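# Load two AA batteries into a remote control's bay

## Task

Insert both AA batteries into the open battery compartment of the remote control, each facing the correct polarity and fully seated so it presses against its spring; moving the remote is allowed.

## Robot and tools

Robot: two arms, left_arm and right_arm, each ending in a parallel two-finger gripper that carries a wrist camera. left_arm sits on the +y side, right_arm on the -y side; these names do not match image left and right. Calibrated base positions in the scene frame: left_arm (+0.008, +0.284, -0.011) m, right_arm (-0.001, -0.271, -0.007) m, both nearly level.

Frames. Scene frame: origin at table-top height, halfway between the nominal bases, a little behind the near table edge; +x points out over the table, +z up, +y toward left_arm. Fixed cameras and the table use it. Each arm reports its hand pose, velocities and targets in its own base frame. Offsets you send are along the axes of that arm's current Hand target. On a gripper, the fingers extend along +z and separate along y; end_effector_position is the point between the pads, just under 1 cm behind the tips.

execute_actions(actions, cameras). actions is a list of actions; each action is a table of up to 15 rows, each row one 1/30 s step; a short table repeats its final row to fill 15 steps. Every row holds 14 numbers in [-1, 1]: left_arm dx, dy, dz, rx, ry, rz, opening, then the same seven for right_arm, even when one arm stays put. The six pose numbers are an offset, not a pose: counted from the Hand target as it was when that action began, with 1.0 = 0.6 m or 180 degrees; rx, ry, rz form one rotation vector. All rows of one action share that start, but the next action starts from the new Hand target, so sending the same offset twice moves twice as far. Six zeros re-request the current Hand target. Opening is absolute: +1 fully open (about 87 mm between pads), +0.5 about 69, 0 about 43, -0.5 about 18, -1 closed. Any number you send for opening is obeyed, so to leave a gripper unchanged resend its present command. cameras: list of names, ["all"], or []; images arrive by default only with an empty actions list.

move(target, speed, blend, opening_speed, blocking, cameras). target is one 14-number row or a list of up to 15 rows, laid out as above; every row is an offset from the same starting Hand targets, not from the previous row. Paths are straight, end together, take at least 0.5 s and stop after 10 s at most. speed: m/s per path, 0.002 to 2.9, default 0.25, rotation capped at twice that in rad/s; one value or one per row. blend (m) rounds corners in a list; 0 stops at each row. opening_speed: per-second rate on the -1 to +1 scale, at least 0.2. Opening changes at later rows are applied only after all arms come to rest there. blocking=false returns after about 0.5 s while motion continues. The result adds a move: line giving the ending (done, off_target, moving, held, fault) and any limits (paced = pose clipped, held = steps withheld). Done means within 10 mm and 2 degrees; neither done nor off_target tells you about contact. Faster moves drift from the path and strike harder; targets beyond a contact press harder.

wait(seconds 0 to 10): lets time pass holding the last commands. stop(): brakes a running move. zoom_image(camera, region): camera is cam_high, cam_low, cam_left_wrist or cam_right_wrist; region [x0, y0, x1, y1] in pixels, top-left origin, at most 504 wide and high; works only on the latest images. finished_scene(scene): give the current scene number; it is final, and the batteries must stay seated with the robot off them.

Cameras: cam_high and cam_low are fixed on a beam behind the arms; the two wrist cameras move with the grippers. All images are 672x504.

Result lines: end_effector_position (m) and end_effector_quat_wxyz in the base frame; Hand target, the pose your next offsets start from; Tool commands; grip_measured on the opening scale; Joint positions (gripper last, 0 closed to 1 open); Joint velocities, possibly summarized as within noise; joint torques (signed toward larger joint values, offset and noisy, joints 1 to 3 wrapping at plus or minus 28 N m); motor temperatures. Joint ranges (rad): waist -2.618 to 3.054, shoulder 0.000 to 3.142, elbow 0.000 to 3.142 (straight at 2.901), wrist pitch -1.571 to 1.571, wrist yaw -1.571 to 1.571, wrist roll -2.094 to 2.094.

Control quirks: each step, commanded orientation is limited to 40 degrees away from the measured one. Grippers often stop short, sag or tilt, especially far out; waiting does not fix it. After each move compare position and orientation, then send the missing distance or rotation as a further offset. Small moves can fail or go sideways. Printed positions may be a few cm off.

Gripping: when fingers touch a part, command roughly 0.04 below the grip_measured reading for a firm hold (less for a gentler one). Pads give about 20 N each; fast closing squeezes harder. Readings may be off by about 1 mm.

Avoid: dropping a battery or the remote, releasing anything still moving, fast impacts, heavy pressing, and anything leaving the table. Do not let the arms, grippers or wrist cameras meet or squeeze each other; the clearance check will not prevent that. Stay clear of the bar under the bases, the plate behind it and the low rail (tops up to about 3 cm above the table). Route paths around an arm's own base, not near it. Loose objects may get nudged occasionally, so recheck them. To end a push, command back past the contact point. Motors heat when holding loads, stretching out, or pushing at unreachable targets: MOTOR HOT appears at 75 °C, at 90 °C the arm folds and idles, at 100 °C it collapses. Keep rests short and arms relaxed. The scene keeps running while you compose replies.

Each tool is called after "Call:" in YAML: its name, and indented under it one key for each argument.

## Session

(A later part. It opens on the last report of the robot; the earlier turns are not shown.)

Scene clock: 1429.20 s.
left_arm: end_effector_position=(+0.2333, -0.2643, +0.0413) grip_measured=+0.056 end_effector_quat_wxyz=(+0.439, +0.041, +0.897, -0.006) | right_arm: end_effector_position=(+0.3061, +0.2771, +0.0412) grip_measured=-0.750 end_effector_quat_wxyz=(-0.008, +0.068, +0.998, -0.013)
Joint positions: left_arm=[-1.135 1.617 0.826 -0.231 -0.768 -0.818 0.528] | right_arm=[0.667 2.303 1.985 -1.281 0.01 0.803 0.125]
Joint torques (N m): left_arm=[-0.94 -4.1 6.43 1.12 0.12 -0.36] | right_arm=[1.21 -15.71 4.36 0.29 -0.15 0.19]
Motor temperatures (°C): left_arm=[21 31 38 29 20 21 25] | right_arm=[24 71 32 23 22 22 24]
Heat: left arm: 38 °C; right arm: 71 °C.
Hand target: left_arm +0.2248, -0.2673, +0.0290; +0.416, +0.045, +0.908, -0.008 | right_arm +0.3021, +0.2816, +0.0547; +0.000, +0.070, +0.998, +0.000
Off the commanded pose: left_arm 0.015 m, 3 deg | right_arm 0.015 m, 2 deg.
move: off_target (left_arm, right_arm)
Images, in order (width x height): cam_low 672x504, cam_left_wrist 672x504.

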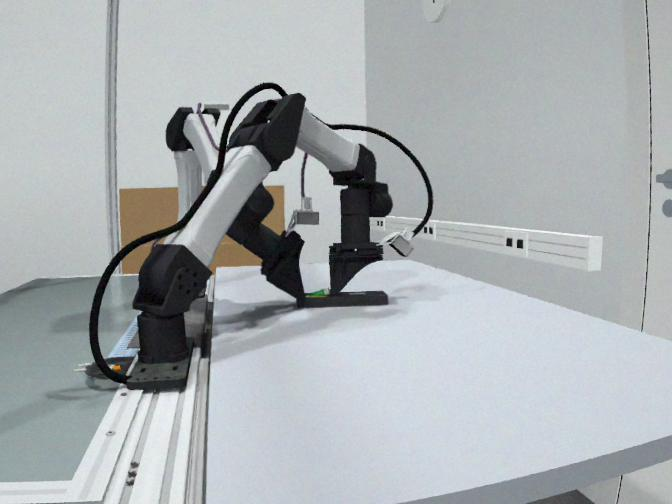

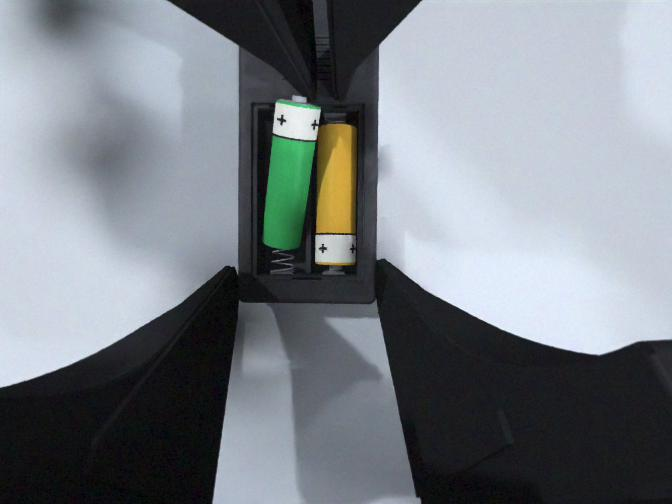

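Call:
move:
  target:
    - [0,0,0,0,0,0,-0.2,-0.008,0.02,-0.006,0,0,0,-0.75]
    - [0,0,0,0,0,0,-0.2,0.02,0.02,-0.006,0,0,0,-0.75]
  speed: 0.06
  cameras: ["cam_left_wrist","cam_low"]

Call:
zoom_image:
  camera: "cam_low"
  region: [260, 220, 400, 310]

Scene clock: 1435.53 s.
left_arm: end_effector_position=(+0.2331, -0.2642, +0.0412) grip_measured=+0.056 end_effector_quat_wxyz=(+0.439, +0.041, +0.897, -0.006) | right_arm: end_effector_position=(+0.3034, +0.2921, +0.0491) grip_measured=-0.750 end_effector_quat_wxyz=(+0.007, +0.071, +0.997, -0.006)
Joint positions: left_arm=[-1.136 1.617 0.826 -0.233 -0.768 -0.82 0.528] | right_arm=[0.7 2.298 2.012 -1.282 0.018 0.842 0.125]
Joint torques (N m): left_arm=[-1.1 -4.05 6.42 1.1 0.12 -0.34] | right_arm=[1.62 -14.79 3.97 0.17 -0.24 0.18]
Motor temperatures (°C): left_arm=[21 32 38 29 20 21 25] | right_arm=[24 69 32 23 22 22 24]
Heat: left arm: 38 °C; right arm: 69 °C.
Hand target: left_arm +0.2247, -0.2674, +0.0290; +0.416, +0.046, +0.908, -0.008 | right_arm +0.2920, +0.2952, +0.0582; +0.000, +0.070, +0.998, +0.000
Off the commanded pose: left_arm 0.015 m, 3 deg | right_arm 0.015 m, 1 deg.
move: off_target (left_arm, right_arm)
Images, in order (width x height): cam_low 672x504, cam_left_wrist 672x504.

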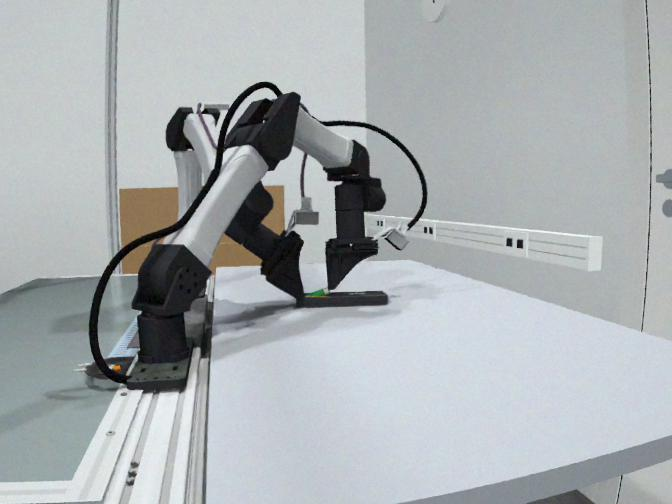

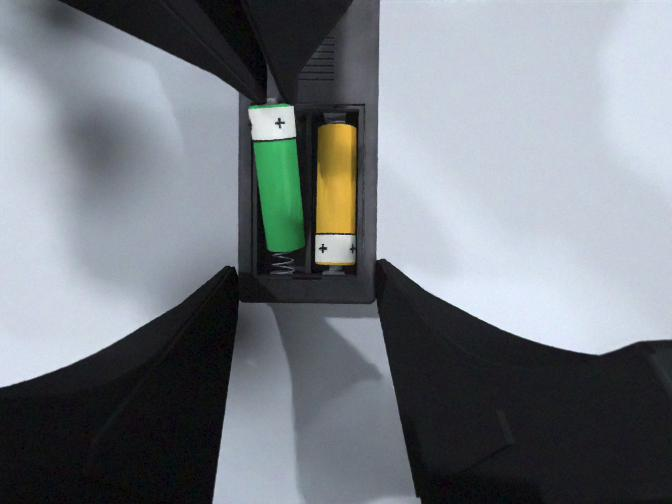

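Scaled by 3.600.

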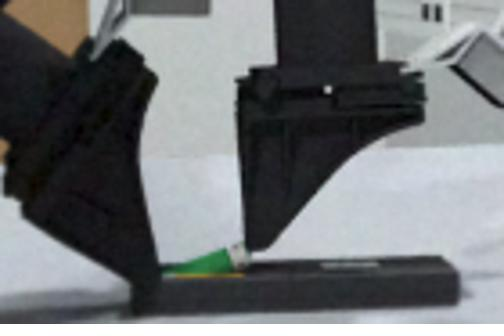

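Call:
move:
  target:
    - [0,0,0,0,0,0,-0.2,0.0,-0.017,0.0,0,0,0,-0.75]
    - [0,0,0,0,0,0,-0.2,0.018,-0.017,0.0,0,0,0,-0.75]
  speed: 0.06
  cameras: ["cam_left_wrist","cam_low"]

Call:
zoom_image:
  camera: "cam_low"
  region: [260, 220, 400, 310]

Scene clock: 1440.07 s.
left_arm: end_effector_position=(+0.2312, -0.2657, +0.0413) grip_measured=+0.056 end_effector_quat_wxyz=(+0.439, +0.043, +0.898, -0.007) | right_arm: end_effector_position=(+0.2996, +0.2881, +0.0492) grip_measured=-0.750 end_effector_quat_wxyz=(+0.021, +0.076, +0.997, +0.005)
Joint positions: left_arm=[-1.143 1.617 0.827 -0.236 -0.768 -0.822 0.528] | right_arm=[0.7 2.231 1.904 -1.208 0.023 0.851 0.125]
Joint torques (N m): left_arm=[-0.31 -4.03 6.41 1.2 0.17 -0.39] | right_arm=[1.85 -14.41 3.84 -0.11 -0.29 0.11]
Motor temperatures (°C): left_arm=[21 32 37 29 20 21 25] | right_arm=[24 68 31 23 22 22 24]
Heat: left arm: 37 °C; right arm: 68 °C.
Hand target: left_arm +0.2248, -0.2673, +0.0290; +0.416, +0.046, +0.908, -0.008 | right_arm +0.2799, +0.2866, +0.0583; +0.000, +0.070, +0.998, +0.000
Off the commanded pose: left_arm 0.014 m, 3 deg | right_arm 0.022 m, 3 deg.
move: off_target (left_arm, right_arm)
Images, in order (width x height): cam_low 672x504, cam_left_wrist 672x504.

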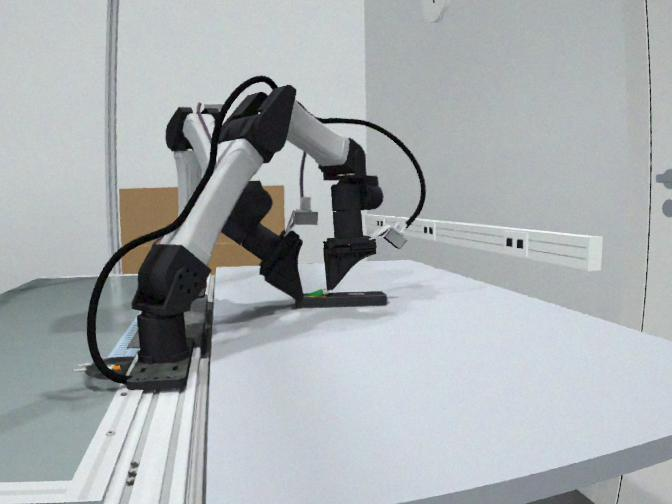

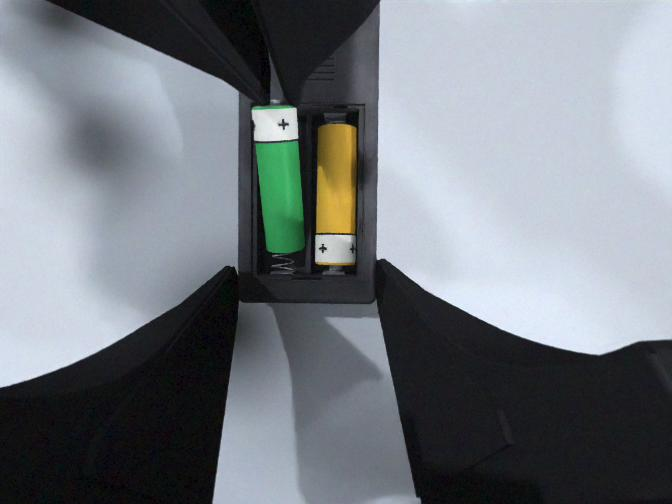

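Scaled by 3.600.

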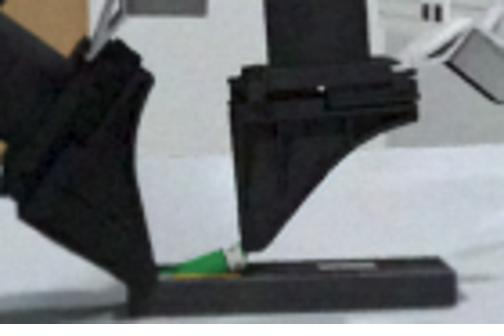

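Call:
move:
  target:
    - [0,0,0,0,0,0,-0.2,0.0,-0.018,0.0,0,0,0,-0.75]
    - [0,0,0,0,0,0,-0.2,0.025,-0.018,0.0,0,0,0,-0.75]
    - [0,0,0,0,0,0,-0.2,0.025,-0.018,0.028,0,0,0,-0.75]
  speed: 0.06
  cameras: ["cam_left_wrist","cam_low"]

Call:
zoom_image:
  camera: "cam_low"
  region: [260, 220, 400, 310]

Scene clock: 1445.53 s.
left_arm: end_effector_position=(+0.2307, -0.2658, +0.0417) grip_measured=+0.056 end_effector_quat_wxyz=(+0.440, +0.044, +0.897, -0.006) | right_arm: end_effector_position=(+0.2979, +0.2784, +0.0431) grip_measured=-0.750 end_effector_quat_wxyz=(+0.047, +0.083, +0.995, +0.005)
Joint positions: left_arm=[-1.146 1.617 0.827 -0.238 -0.773 -0.823 0.528] | right_arm=[0.699 2.158 1.767 -1.106 0.058 0.862 0.125]
Joint torques (N m): left_arm=[-0.13 -4.15 6.23 1.15 0.16 -0.31] | right_arm=[0.47 -11.1 5.63 0.4 -0.03 0.05]
Motor temperatures (°C): left_arm=[21 32 38 29 20 21 25] | right_arm=[24 66 31 23 22 22 24]
Heat: left arm: 38 °C; right arm: 66 °C.
Hand target: left_arm +0.2248, -0.2673, +0.0290; +0.416, +0.046, +0.908, -0.008 | right_arm +0.2960, +0.2774, +0.0434; +0.043, +0.082, +0.996, +0.003 (not the last commanded pose)
Off the commanded pose: left_arm 0.014 m, 3 deg | right_arm 0.034 m, 6 deg.
led back after a hold (left arm): the arm was led back toward your command in small steps, so it may still be short of it.
move: held (right_arm; a check stopped the path), off_target (left_arm); path passed 2 of 3 targets; limits=held
pose unreachable (left arm): on one or more control steps of this call, first in action 0 (counted from 0), this arm could not follow its commanded pose, so it was not sent that pose on those steps. It may still have moved: this result reports where it is.
cause: moving toward the commanded pose would bring a part of the arm too close to another arm (this arm's wrist camera and the right arm's wrist (the part past joint 5), along the way the arms are being sent, or toward where that arm still pushes).
pose unreachable (right arm): on one or more control steps of this call, first in action 0 (counted from 0), this arm could not follow its commanded pose, so it was not sent that pose on those steps. It may still have moved: this result reports where it is.
cause: moving toward the commanded pose would bring a part of the arm too close to another arm (this arm's wrist (the part past joint 5) and the left arm's wrist camera, along the way the arms are being sent, or toward where that arm still pushes).
Images, in order (width x height): cam_low 672x504, cam_left_wrist 672x504.

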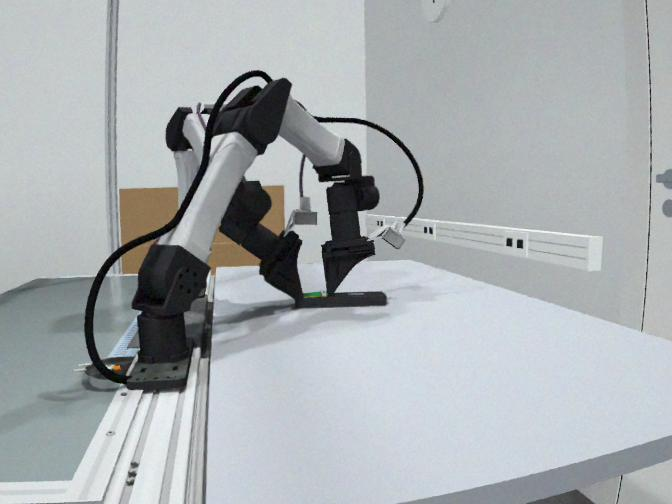

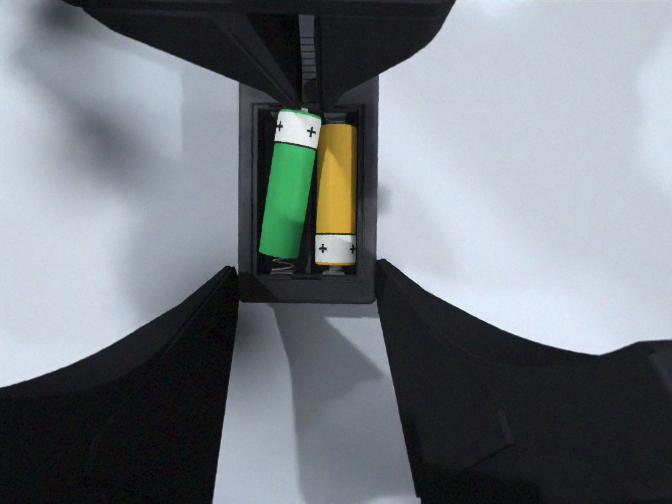

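Scaled by 3.600.

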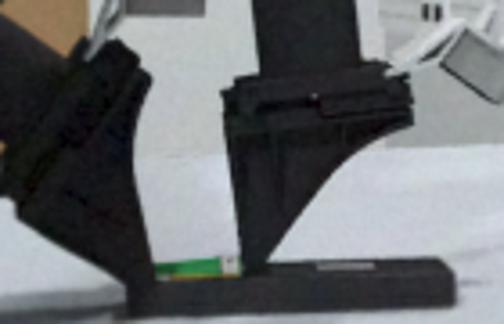

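Call:
move:
  target: [0,0,0,0,0,0,-0.2,0,0.014,0.0,0,0,0,-0.75]
  speed: 0.04
  cameras: ["cam_left_wrist","cam_low"]

Call:
zoom_image:
  camera: "cam_low"
  region: [260, 220, 400, 310]

Scene clock: 1450.03 s.
left_arm: end_effector_position=(+0.2307, -0.2658, +0.0417) grip_measured=+0.056 end_effector_quat_wxyz=(+0.440, +0.043, +0.897, -0.006) | right_arm: end_effector_position=(+0.2996, +0.2819, +0.0415) grip_measured=-0.750 end_effector_quat_wxyz=(+0.048, +0.081, +0.996, +0.004)
Joint positions: left_arm=[-1.146 1.617 0.827 -0.238 -0.773 -0.824 0.528] | right_arm=[0.704 2.174 1.787 -1.11 0.061 0.864 0.125]
Joint torques (N m): left_arm=[0.21 -3.84 6.34 1.12 0.13 -0.32] | right_arm=[1.06 -10.32 7.56 0.24 -0.06 0.17]
Motor temperatures (°C): left_arm=[21 32 38 29 20 21 25] | right_arm=[24 65 31 23 22 22 24]
Heat: left arm: 38 °C; right arm: 65 °C.
Hand target: left_arm +0.2248, -0.2673, +0.0290; +0.416, +0.045, +0.908, -0.008 | right_arm +0.2975, +0.2857, +0.0436; +0.043, +0.082, +0.996, +0.003
Off the commanded pose: left_arm 0.014 m, 3 deg | right_arm 0.005 m, 1 deg.
move: off_target (left_arm)
Images, in order (width x height): cam_low 672x504, cam_left_wrist 672x504.

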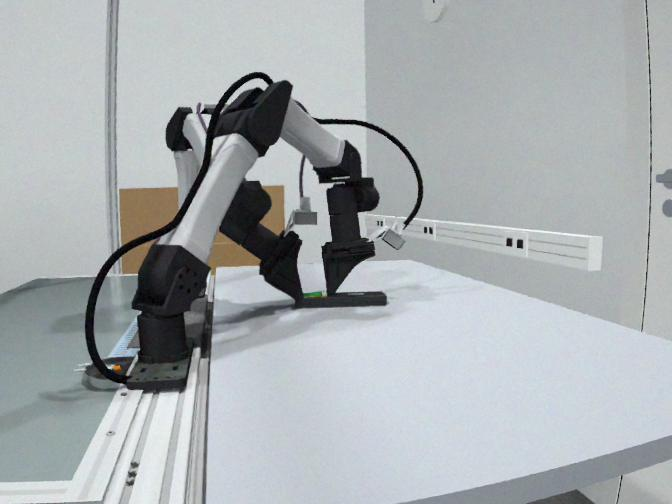

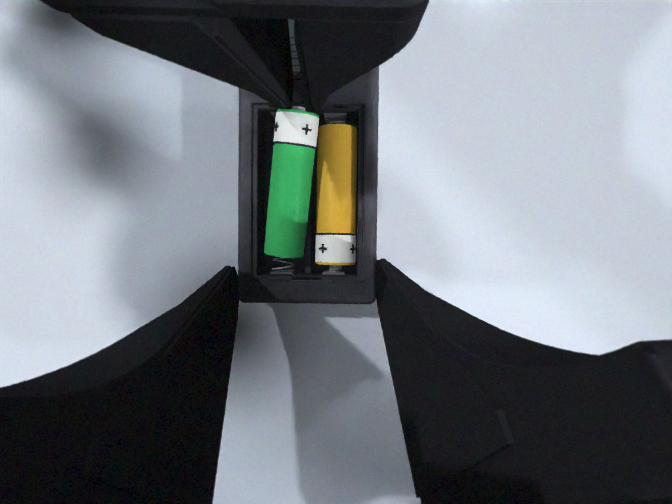

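Scaled by 3.600.

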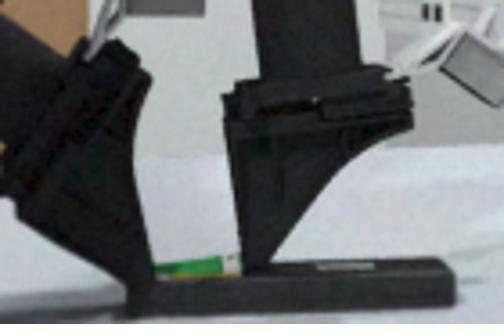

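Call:
move:
  target:
    - [0,0,0,0,0,0,-0.2,0,0.012,0,0,0,0,-0.75]
    - [0,0,0,0,0,0,-0.2,0.01,0.012,0.02,0,0,0,-0.75]
  speed: 0.04
  cameras: ["cam_left_wrist","cam_low"]

Call:
zoom_image:
  camera: "cam_low"
  region: [260, 220, 400, 310]

Scene clock: 1454.80 s.
left_arm: end_effector_position=(+0.2307, -0.2658, +0.0417) grip_measured=+0.056 end_effector_quat_wxyz=(+0.440, +0.043, +0.897, -0.006) | right_arm: end_effector_position=(+0.2998, +0.2846, +0.0405) grip_measured=-0.750 end_effector_quat_wxyz=(+0.048, +0.080, +0.996, -0.005)
Joint positions: left_arm=[-1.146 1.617 0.827 -0.238 -0.773 -0.825 0.528] | right_arm=[0.714 2.197 1.82 -1.134 0.076 0.873 0.125]
Joint torques (N m): left_arm=[-0.08 -4.04 6.32 1.13 0.17 -0.3] | right_arm=[1.78 -10.69 3.34 0.88 -0.2 0.28]
Motor temperatures (°C): left_arm=[21 32 38 29 20 21 25] | right_arm=[24 63 31 22 22 22 24]
Heat: left arm: 38 °C; right arm: 63 °C.
Hand target: left_arm +0.2248, -0.2674, +0.0290; +0.416, +0.045, +0.908, -0.008 | right_arm +0.2938, +0.2938, +0.0312; +0.043, +0.082, +0.996, +0.003
Off the commanded pose: left_arm 0.014 m, 3 deg | right_arm 0.014 m, 1 deg.
move: off_target (left_arm, right_arm)
Images, in order (width x height): cam_low 672x504, cam_left_wrist 672x504.

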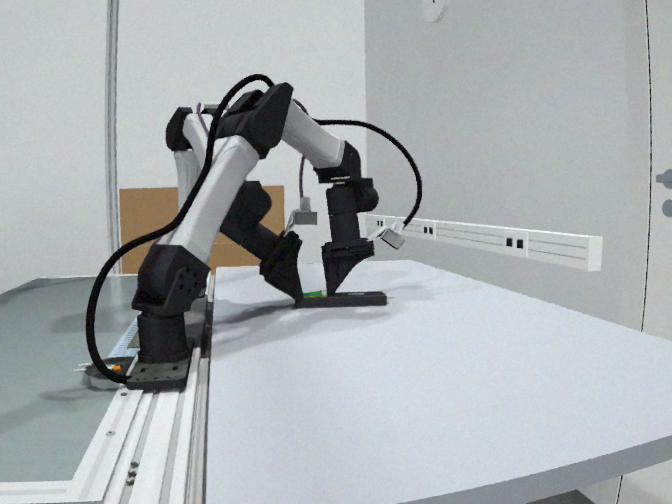

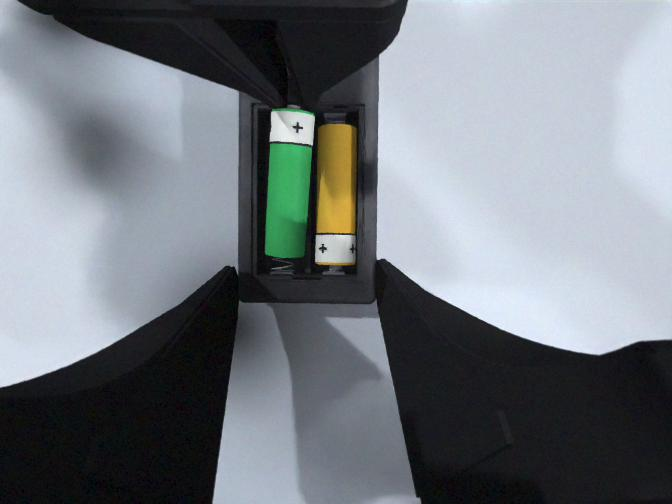

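Scaled by 3.600.

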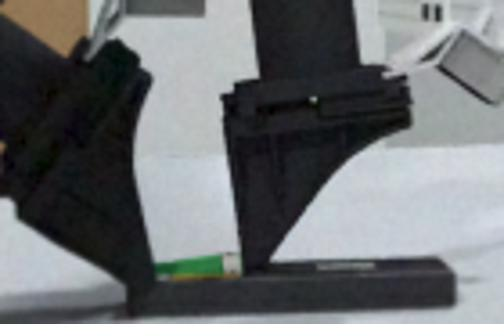

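Call:
move:
  target: [0,0,0,0,0,0,-0.2,0.022,0.004,-0.008,0,0,0,-0.75]
  speed: 0.06
  cameras: ["cam_left_wrist","cam_low"]

Call:
zoom_image:
  camera: "cam_low"
  region: [260, 220, 400, 310]

Scene clock: 1460.10 s.
left_arm: end_effector_position=(+0.2307, -0.2658, +0.0417) grip_measured=+0.056 end_effector_quat_wxyz=(+0.440, +0.043, +0.897, -0.006) | right_arm: end_effector_position=(+0.2987, +0.2849, +0.0408) grip_measured=-0.750 end_effector_quat_wxyz=(+0.066, +0.087, +0.994, -0.011)
Joint positions: left_arm=[-1.146 1.617 0.827 -0.238 -0.773 -0.825 0.528] | right_arm=[0.73 2.176 1.79 -1.111 0.111 0.9 0.125]
Joint torques (N m): left_arm=[0.06 -4.07 6.26 1.18 0.17 -0.28] | right_arm=[2.74 -11.26 3.28 0.64 -0.55 0.28]
Motor temperatures (°C): left_arm=[21 32 38 29 20 21 25] | right_arm=[24 62 31 23 22 22 24]
Heat: left arm: 38 °C; right arm: 62 °C.
Hand target: left_arm +0.2248, -0.2673, +0.0290; +0.416, +0.045, +0.908, -0.008 | right_arm +0.2808, +0.2983, +0.0349; +0.043, +0.082, +0.996, +0.003
Off the commanded pose: left_arm 0.014 m, 3 deg | right_arm 0.023 m, 3 deg.
move: off_target (left_arm, right_arm)
Images, in order (width x height): cam_low 672x504, cam_left_wrist 672x504.

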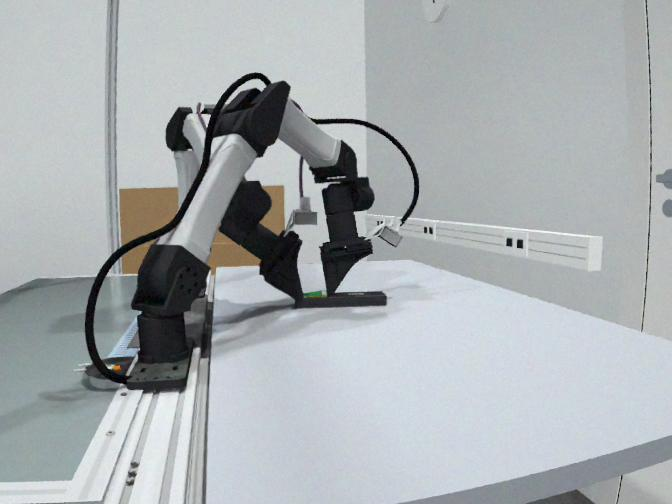

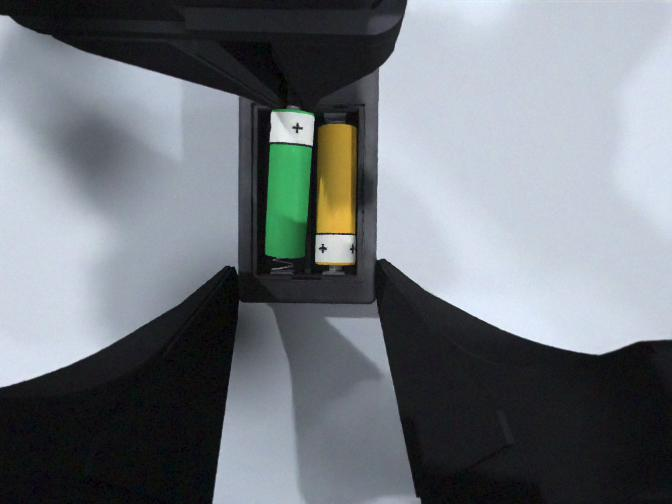

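Scaled by 3.600.

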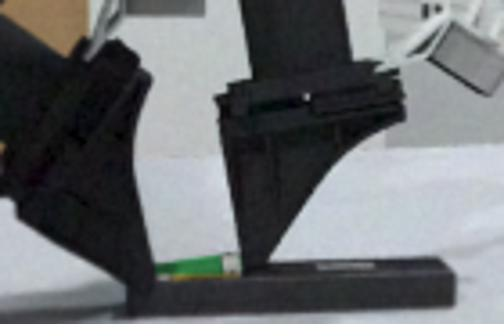

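Call:
move:
  target: [0,0,0,0,0,0,-0.2,0.035,0,-0.008,0,0,0,-0.75]
  speed: 0.06
  cameras: ["cam_left_wrist","cam_low"]

Call:
zoom_image:
  camera: "cam_low"
  region: [260, 220, 400, 310]

Scene clock: 1463.90 s.
left_arm: end_effector_position=(+0.2307, -0.2658, +0.0417) grip_measured=+0.056 end_effector_quat_wxyz=(+0.440, +0.043, +0.897, -0.006) | right_arm: end_effector_position=(+0.2992, +0.2842, +0.0408) grip_measured=-0.750 end_effector_quat_wxyz=(+0.067, +0.088, +0.994, -0.012)
Joint positions: left_arm=[-1.146 1.617 0.827 -0.238 -0.773 -0.825 0.528] | right_arm=[0.73 2.175 1.789 -1.11 0.115 0.902 0.125]
Joint torques (N m): left_arm=[-0.35 -3.84 6.17 1.16 0.2 -0.25] | right_arm=[0.5 -11.19 5.59 0.5 -0.02 0.05]
Motor temperatures (°C): left_arm=[21 32 38 28 20 21 25] | right_arm=[24 61 31 23 22 22 24]
Heat: left arm: 38 °C; right arm: 61 °C.
Hand target: left_arm +0.2248, -0.2673, +0.0290; +0.416, +0.045, +0.908, -0.008 | right_arm +0.2986, +0.2848, +0.0408; +0.066, +0.087, +0.994, -0.011 (not the last commanded pose)
Off the commanded pose: left_arm 0.014 m, 3 deg | right_arm 0.043 m, 3 deg.
move: held (right_arm; a check stopped the path), off_target (left_arm); limits=held
pose unreachable (right arm): on one or more control steps of this call, first in action 0 (counted from 0), this arm could not follow its commanded pose, so it was not sent that pose on those steps. It may still have moved: this result reports where it is.
cause: moving toward the commanded pose would bring a part of the arm too close to another arm (this arm's wrist (the part past joint 5) and the left arm's wrist camera, along the way the arms are being sent, or toward where that arm still pushes).
Images, in order (width x height): cam_low 672x504, cam_left_wrist 672x504.

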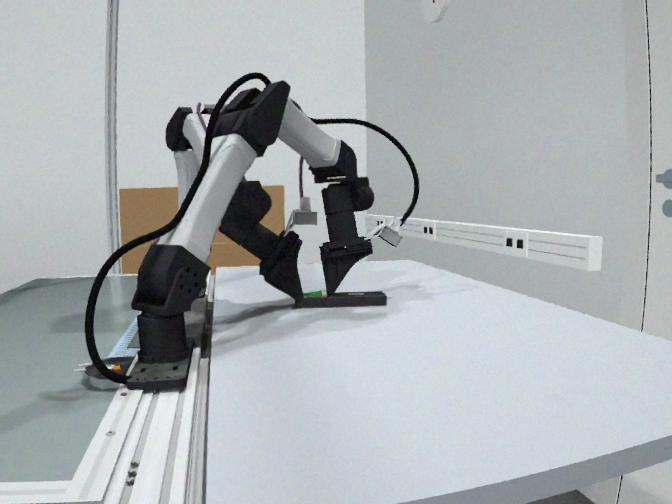

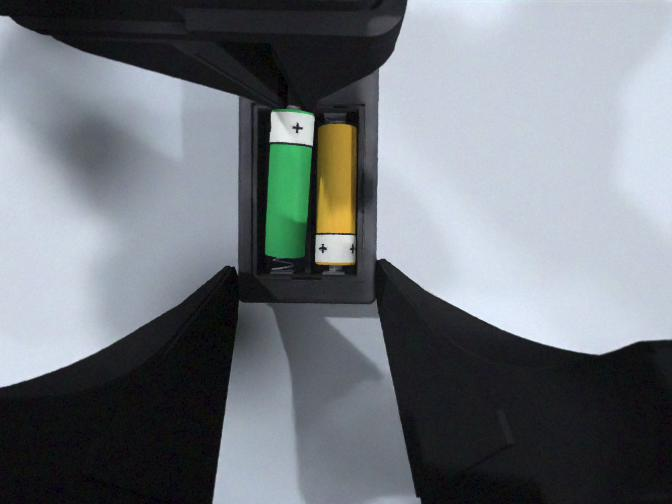

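Scaled by 3.600.

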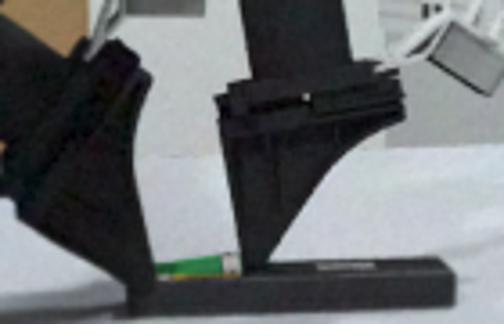

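Call:
move:
  target: [0,0,0,0,0,0,-0.2,0,0,-0.06,0,0,0,-0.75]
  speed: 0.1
  cameras: ["cam_left_wrist","cam_right_wrist"]

Call:
zoom_image:
  camera: "cam_left_wrist"
  region: [230, 0, 400, 300]

Scene clock: 1467.87 s.
left_arm: end_effector_position=(+0.2307, -0.2658, +0.0417) grip_measured=+0.056 end_effector_quat_wxyz=(+0.440, +0.043, +0.897, -0.006) | right_arm: end_effector_position=(+0.2906, +0.2798, +0.0594) grip_measured=-0.750 end_effector_quat_wxyz=(+0.053, +0.083, +0.995, -0.029)
Joint positions: left_arm=[-1.146 1.617 0.827 -0.238 -0.773 -0.825 0.528] | right_arm=[0.737 2.175 1.861 -1.227 0.117 0.902 0.125]
Joint torques (N m): left_arm=[-0.03 -3.9 6.42 1.16 0.17 -0.27] | right_arm=[0.66 -13.56 7.97 0.27 -0.04 0.15]
Motor temperatures (°C): left_arm=[21 32 38 28 20 21 25] | right_arm=[24 60 31 22 22 22 24]
Heat: left arm: 38 °C; right arm: 60 °C.
Hand target: left_arm +0.2248, -0.2674, +0.0290; +0.416, +0.045, +0.908, -0.008 | right_arm +0.2939, +0.2860, +0.0765; +0.066, +0.087, +0.994, -0.011
Off the commanded pose: left_arm 0.014 m, 3 deg | right_arm 0.018 m, 3 deg.
move: off_target (left_arm, right_arm)
Images, in order (width x height): cam_left_wrist 672x504, cam_right_wrist 672x504.

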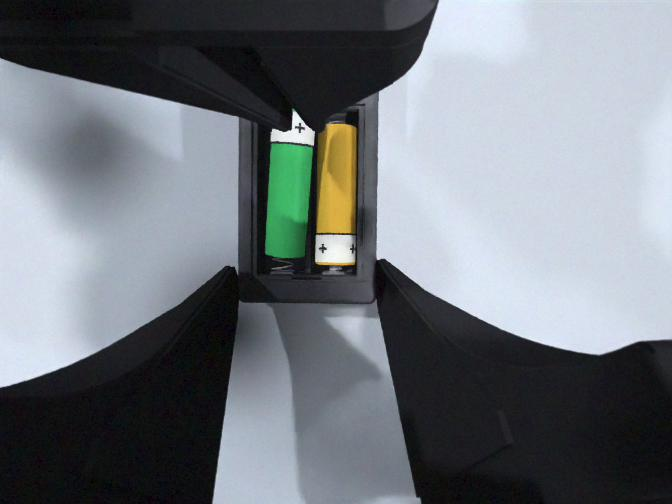

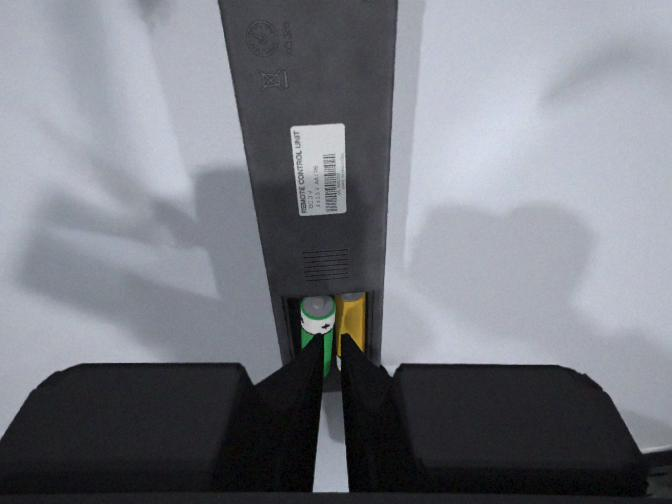

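Scaled by 1.680.

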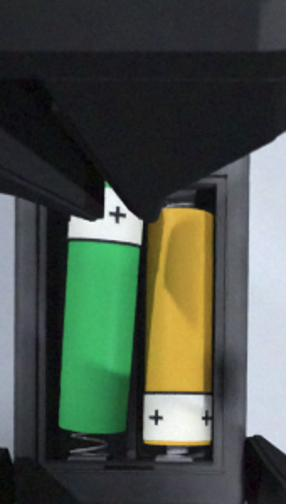

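Call:
move:
  target:
    - [0,0,0,0,0,0,-0.2,-0.004,0.013,0.0,0,0,0,-0.75]
    - [0,0,0,0,0,0,-0.2,-0.002,0.013,0.09,0,0,0,-0.75]
  speed: 0.05
  cameras: ["cam_left_wrist","cam_low"]

Call:
zoom_image:
  camera: "cam_low"
  region: [260, 220, 400, 310]

Scene clock: 1473.37 s.
left_arm: end_effector_position=(+0.2307, -0.2659, +0.0417) grip_measured=+0.056 end_effector_quat_wxyz=(+0.440, +0.043, +0.897, -0.007) | right_arm: end_effector_position=(+0.3014, +0.2973, +0.0407) grip_measured=-0.750 end_effector_quat_wxyz=(+0.068, +0.084, +0.994, +0.001)
Joint positions: left_arm=[-1.146 1.617 0.827 -0.238 -0.773 -0.825 0.528] | right_arm=[0.742 2.198 1.825 -1.104 0.099 0.907 0.125]
Joint torques (N m): left_arm=[-0.18 -4.04 6.19 1.1 0.13 -0.31] | right_arm=[-0.12 -9.42 2.76 0.94 0.16 0.05]
Motor temperatures (°C): left_arm=[21 32 38 28 20 21 25] | right_arm=[24 60 31 22 22 22 24]
Heat: left arm: 38 °C; right arm: 60 °C.
Hand target: left_arm +0.2248, -0.2673, +0.0290; +0.416, +0.045, +0.908, -0.008 | right_arm +0.3034, +0.2917, +0.0231; +0.066, +0.087, +0.994, -0.011
Off the commanded pose: left_arm 0.014 m, 3 deg | right_arm 0.019 m, 1 deg.
move: off_target (left_arm, right_arm)
Images, in order (width x height): cam_low 672x504, cam_left_wrist 672x504.

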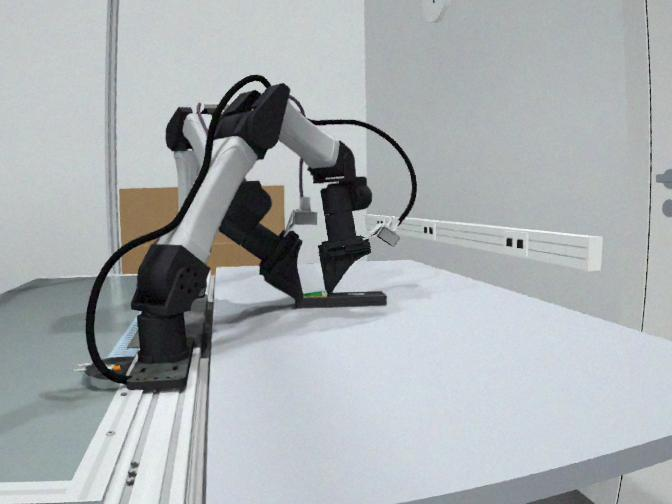

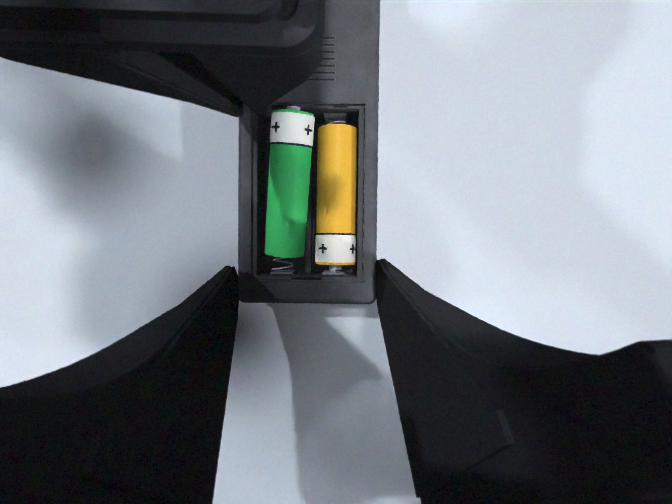

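Scaled by 3.600.

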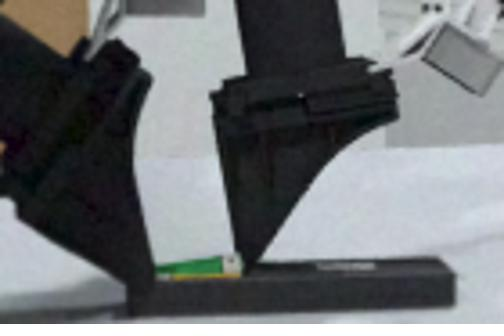

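Call:
move:
  target:
    - [0,0,0,0,0,0,-0.2,0,0,-0.085,0,0,0,-0.75]
    - [0,0,0,0,0,0,-0.2,0.015,-0.012,-0.085,0,0,0,-0.75]
  speed: 0.08
  cameras: ["cam_left_wrist","cam_right_wrist"]

Scene clock: 1478.03 s.
left_arm: end_effector_position=(+0.2307, -0.2659, +0.0417) grip_measured=+0.056 end_effector_quat_wxyz=(+0.440, +0.043, +0.897, -0.007) | right_arm: end_effector_position=(+0.2848, +0.2853, +0.0549) grip_measured=-0.750 end_effector_quat_wxyz=(+0.045, +0.083, +0.995, -0.028)
Joint positions: left_arm=[-1.146 1.617 0.827 -0.238 -0.773 -0.825 0.528] | right_arm=[0.75 2.185 1.858 -1.224 0.104 0.915 0.125]
Joint torques (N m): left_arm=[0.12 -3.95 6.34 1.19 0.18 -0.32] | right_arm=[0.81 -15.92 4.85 0.48 0.11 0.16]
Motor temperatures (°C): left_arm=[21 32 38 28 20 21 25] | right_arm=[24 59 31 22 22 22 24]
Heat: left arm: 38 °C; right arm: 59 °C.
Hand target: left_arm +0.2248, -0.2673, +0.0290; +0.416, +0.046, +0.908, -0.008 | right_arm +0.2868, +0.2879, +0.0724; +0.066, +0.087, +0.994, -0.011
Off the commanded pose: left_arm 0.014 m, 3 deg | right_arm 0.018 m, 3 deg.
move: off_target (left_arm, right_arm)
Images, in order (width x height): cam_left_wrist 672x504, cam_right_wrist 672x504.

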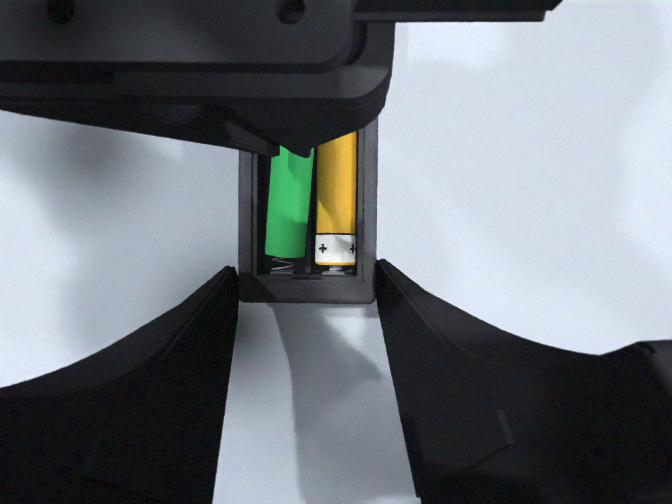

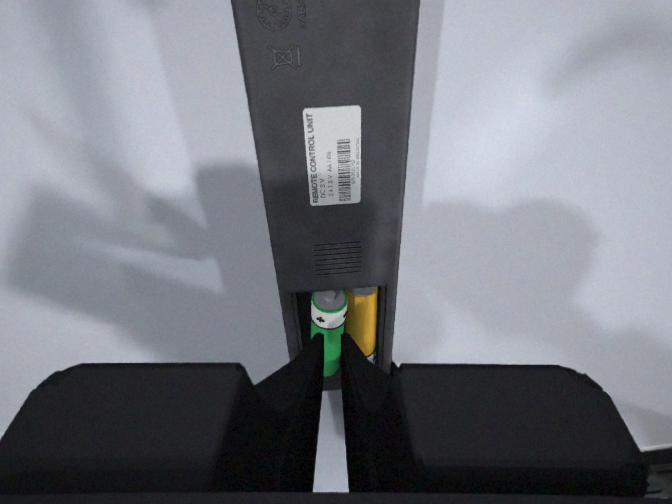

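Call:
move:
  target: [0,0,0,0,0,0,-0.2,0.008,-0.003,0.09,0,0,0,-0.75]
  speed: 0.05
  cameras: ["cam_left_wrist","cam_low"]

Call:
zoom_image:
  camera: "cam_low"
  region: [260, 220, 400, 310]

Scene clock: 1483.30 s.
left_arm: end_effector_position=(+0.2307, -0.2659, +0.0417) grip_measured=+0.056 end_effector_quat_wxyz=(+0.440, +0.043, +0.897, -0.007) | right_arm: end_effector_position=(+0.2831, +0.2871, +0.0446) grip_measured=-0.750 end_effector_quat_wxyz=(+0.052, +0.084, +0.995, -0.010)
Joint positions: left_arm=[-1.146 1.617 0.827 -0.238 -0.773 -0.825 0.528] | right_arm=[0.75 2.151 1.764 -1.128 0.09 0.916 0.125]
Joint torques (N m): left_arm=[-0.14 -3.64 6.17 1.11 0.18 -0.35] | right_arm=[0.46 -10.93 5.56 0.46 0.03 0.05]
Motor temperatures (°C): left_arm=[21 32 38 28 20 21 25] | right_arm=[24 60 31 22 22 22 24]
Heat: left arm: 38 °C; right arm: 60 °C.
Hand target: left_arm +0.2248, -0.2673, +0.0290; +0.416, +0.046, +0.908, -0.008 | right_arm +0.2834, +0.2869, +0.0443; +0.052, +0.084, +0.995, -0.011 (not the last commanded pose)
Off the commanded pose: left_arm 0.014 m, 3 deg | right_arm 0.027 m, 2 deg.
move: held (right_arm; a check stopped the path), off_target (left_arm); limits=held
pose unreachable (right arm): on one or more control steps of this call, first in action 0 (counted from 0), this arm could not follow its commanded pose, so it was not sent that pose on those steps. It may still have moved: this result reports where it is.
cause: moving toward the commanded pose would bring a part of the arm too close to another arm (this arm's wrist (the part past joint 5) and the left arm's wrist camera, along the way the arms are being sent, or toward where that arm still pushes).
Images, in order (width x height): cam_low 672x504, cam_left_wrist 672x504.

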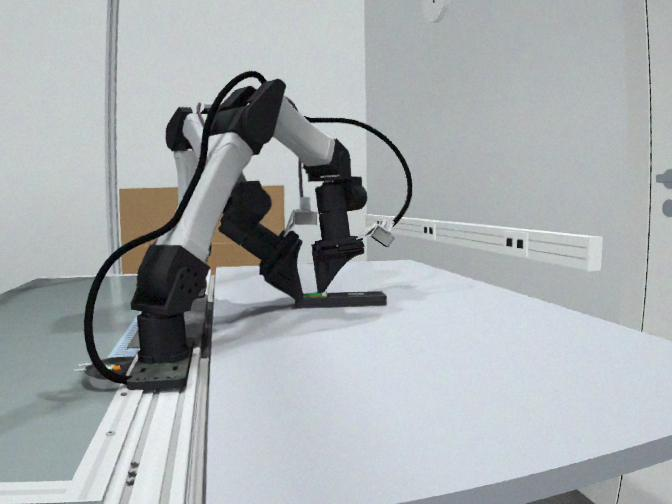

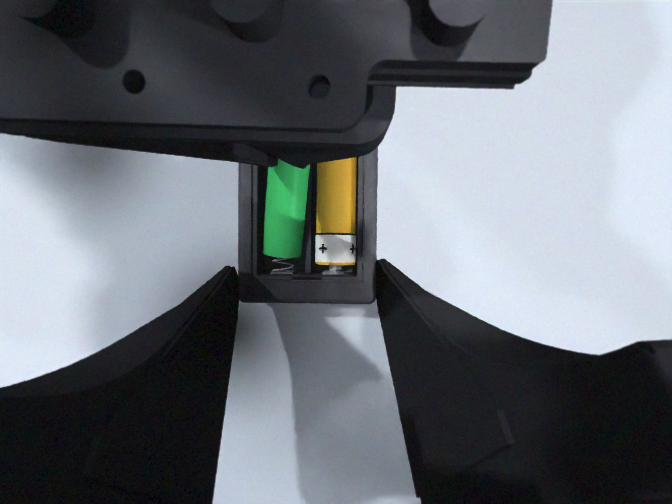

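Scaled by 3.600.

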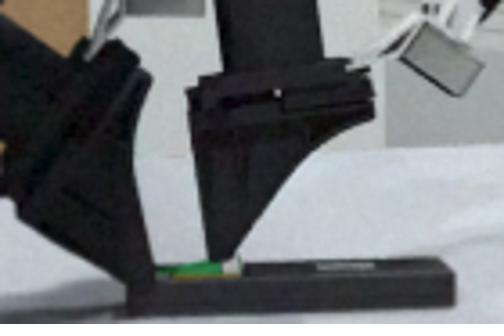

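Call:
move:
  target: [0,0,0,0,0,0,-0.2,-0.004,-0.0,0.05,0,0,0,-0.75]
  speed: 0.05
  cameras: ["cam_left_wrist","cam_low"]

Call:
zoom_image:
  camera: "cam_low"
  region: [260, 220, 400, 310]

Scene clock: 1487.27 s.
left_arm: end_effector_position=(+0.2309, -0.2657, +0.0419) grip_measured=+0.056 end_effector_quat_wxyz=(+0.441, +0.042, +0.897, -0.006) | right_arm: end_effector_position=(+0.2832, +0.2871, +0.0431) grip_measured=-0.750 end_effector_quat_wxyz=(+0.054, +0.081, +0.995, -0.002)
Joint positions: left_arm=[-1.146 1.617 0.827 -0.238 -0.775 -0.825 0.528] | right_arm=[0.747 2.137 1.737 -1.099 0.083 0.907 0.125]
Joint torques (N m): left_arm=[-0.01 -4.07 6.37 1.16 0.14 -0.32] | right_arm=[-0.2 -6.83 2.14 1.29 0.1 0.04]
Motor temperatures (°C): left_arm=[21 32 38 28 20 21 25] | right_arm=[24 59 31 22 22 22 24]
Heat: left arm: 38 °C; right arm: 59 °C.
Hand target: left_arm +0.2247, -0.2673, +0.0290; +0.415, +0.046, +0.908, -0.008 | right_arm +0.2890, +0.2856, +0.0147; +0.052, +0.084, +0.995, -0.011
Off the commanded pose: left_arm 0.014 m, 3 deg | right_arm 0.029 m, 1 deg.
led back after a hold (left arm): the arm was led back toward your command in small steps, so it may still be short of it.
move: off_target (left_arm, right_arm); limits=held
pose unreachable (left arm): on one or more control steps of this call, first in action 0 (counted from 0), this arm could not follow its commanded pose, so it was not sent that pose on those steps. It may still have moved: this result reports where it is.
cause: moving toward the commanded pose would bring a part of the arm too close to another arm (this arm's wrist camera and the right arm's wrist (the part past joint 5), along the way the arms are being sent, or toward where that arm still pushes).
Images, in order (width x height): cam_low 672x504, cam_left_wrist 672x504.

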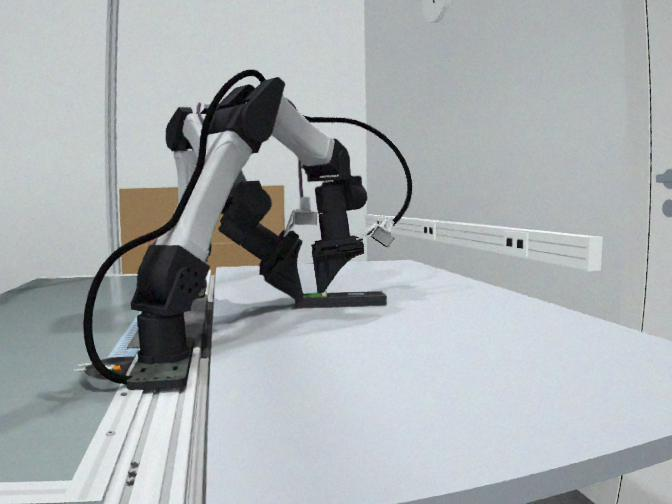

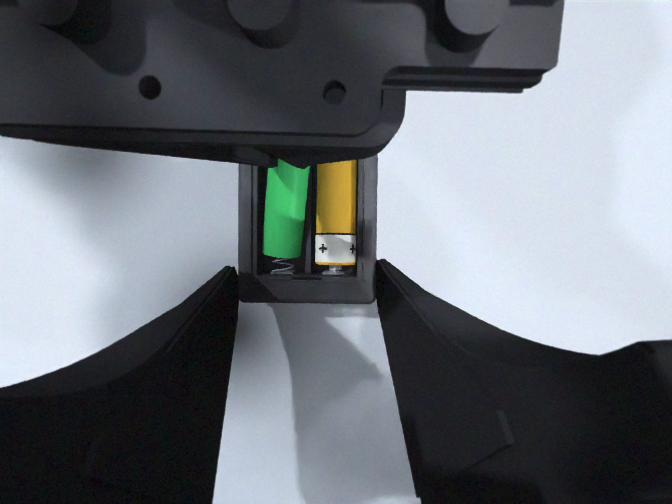

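Scaled by 3.600.

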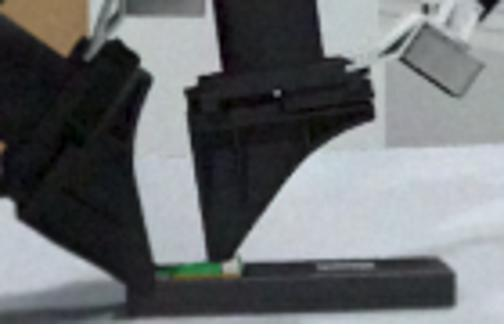

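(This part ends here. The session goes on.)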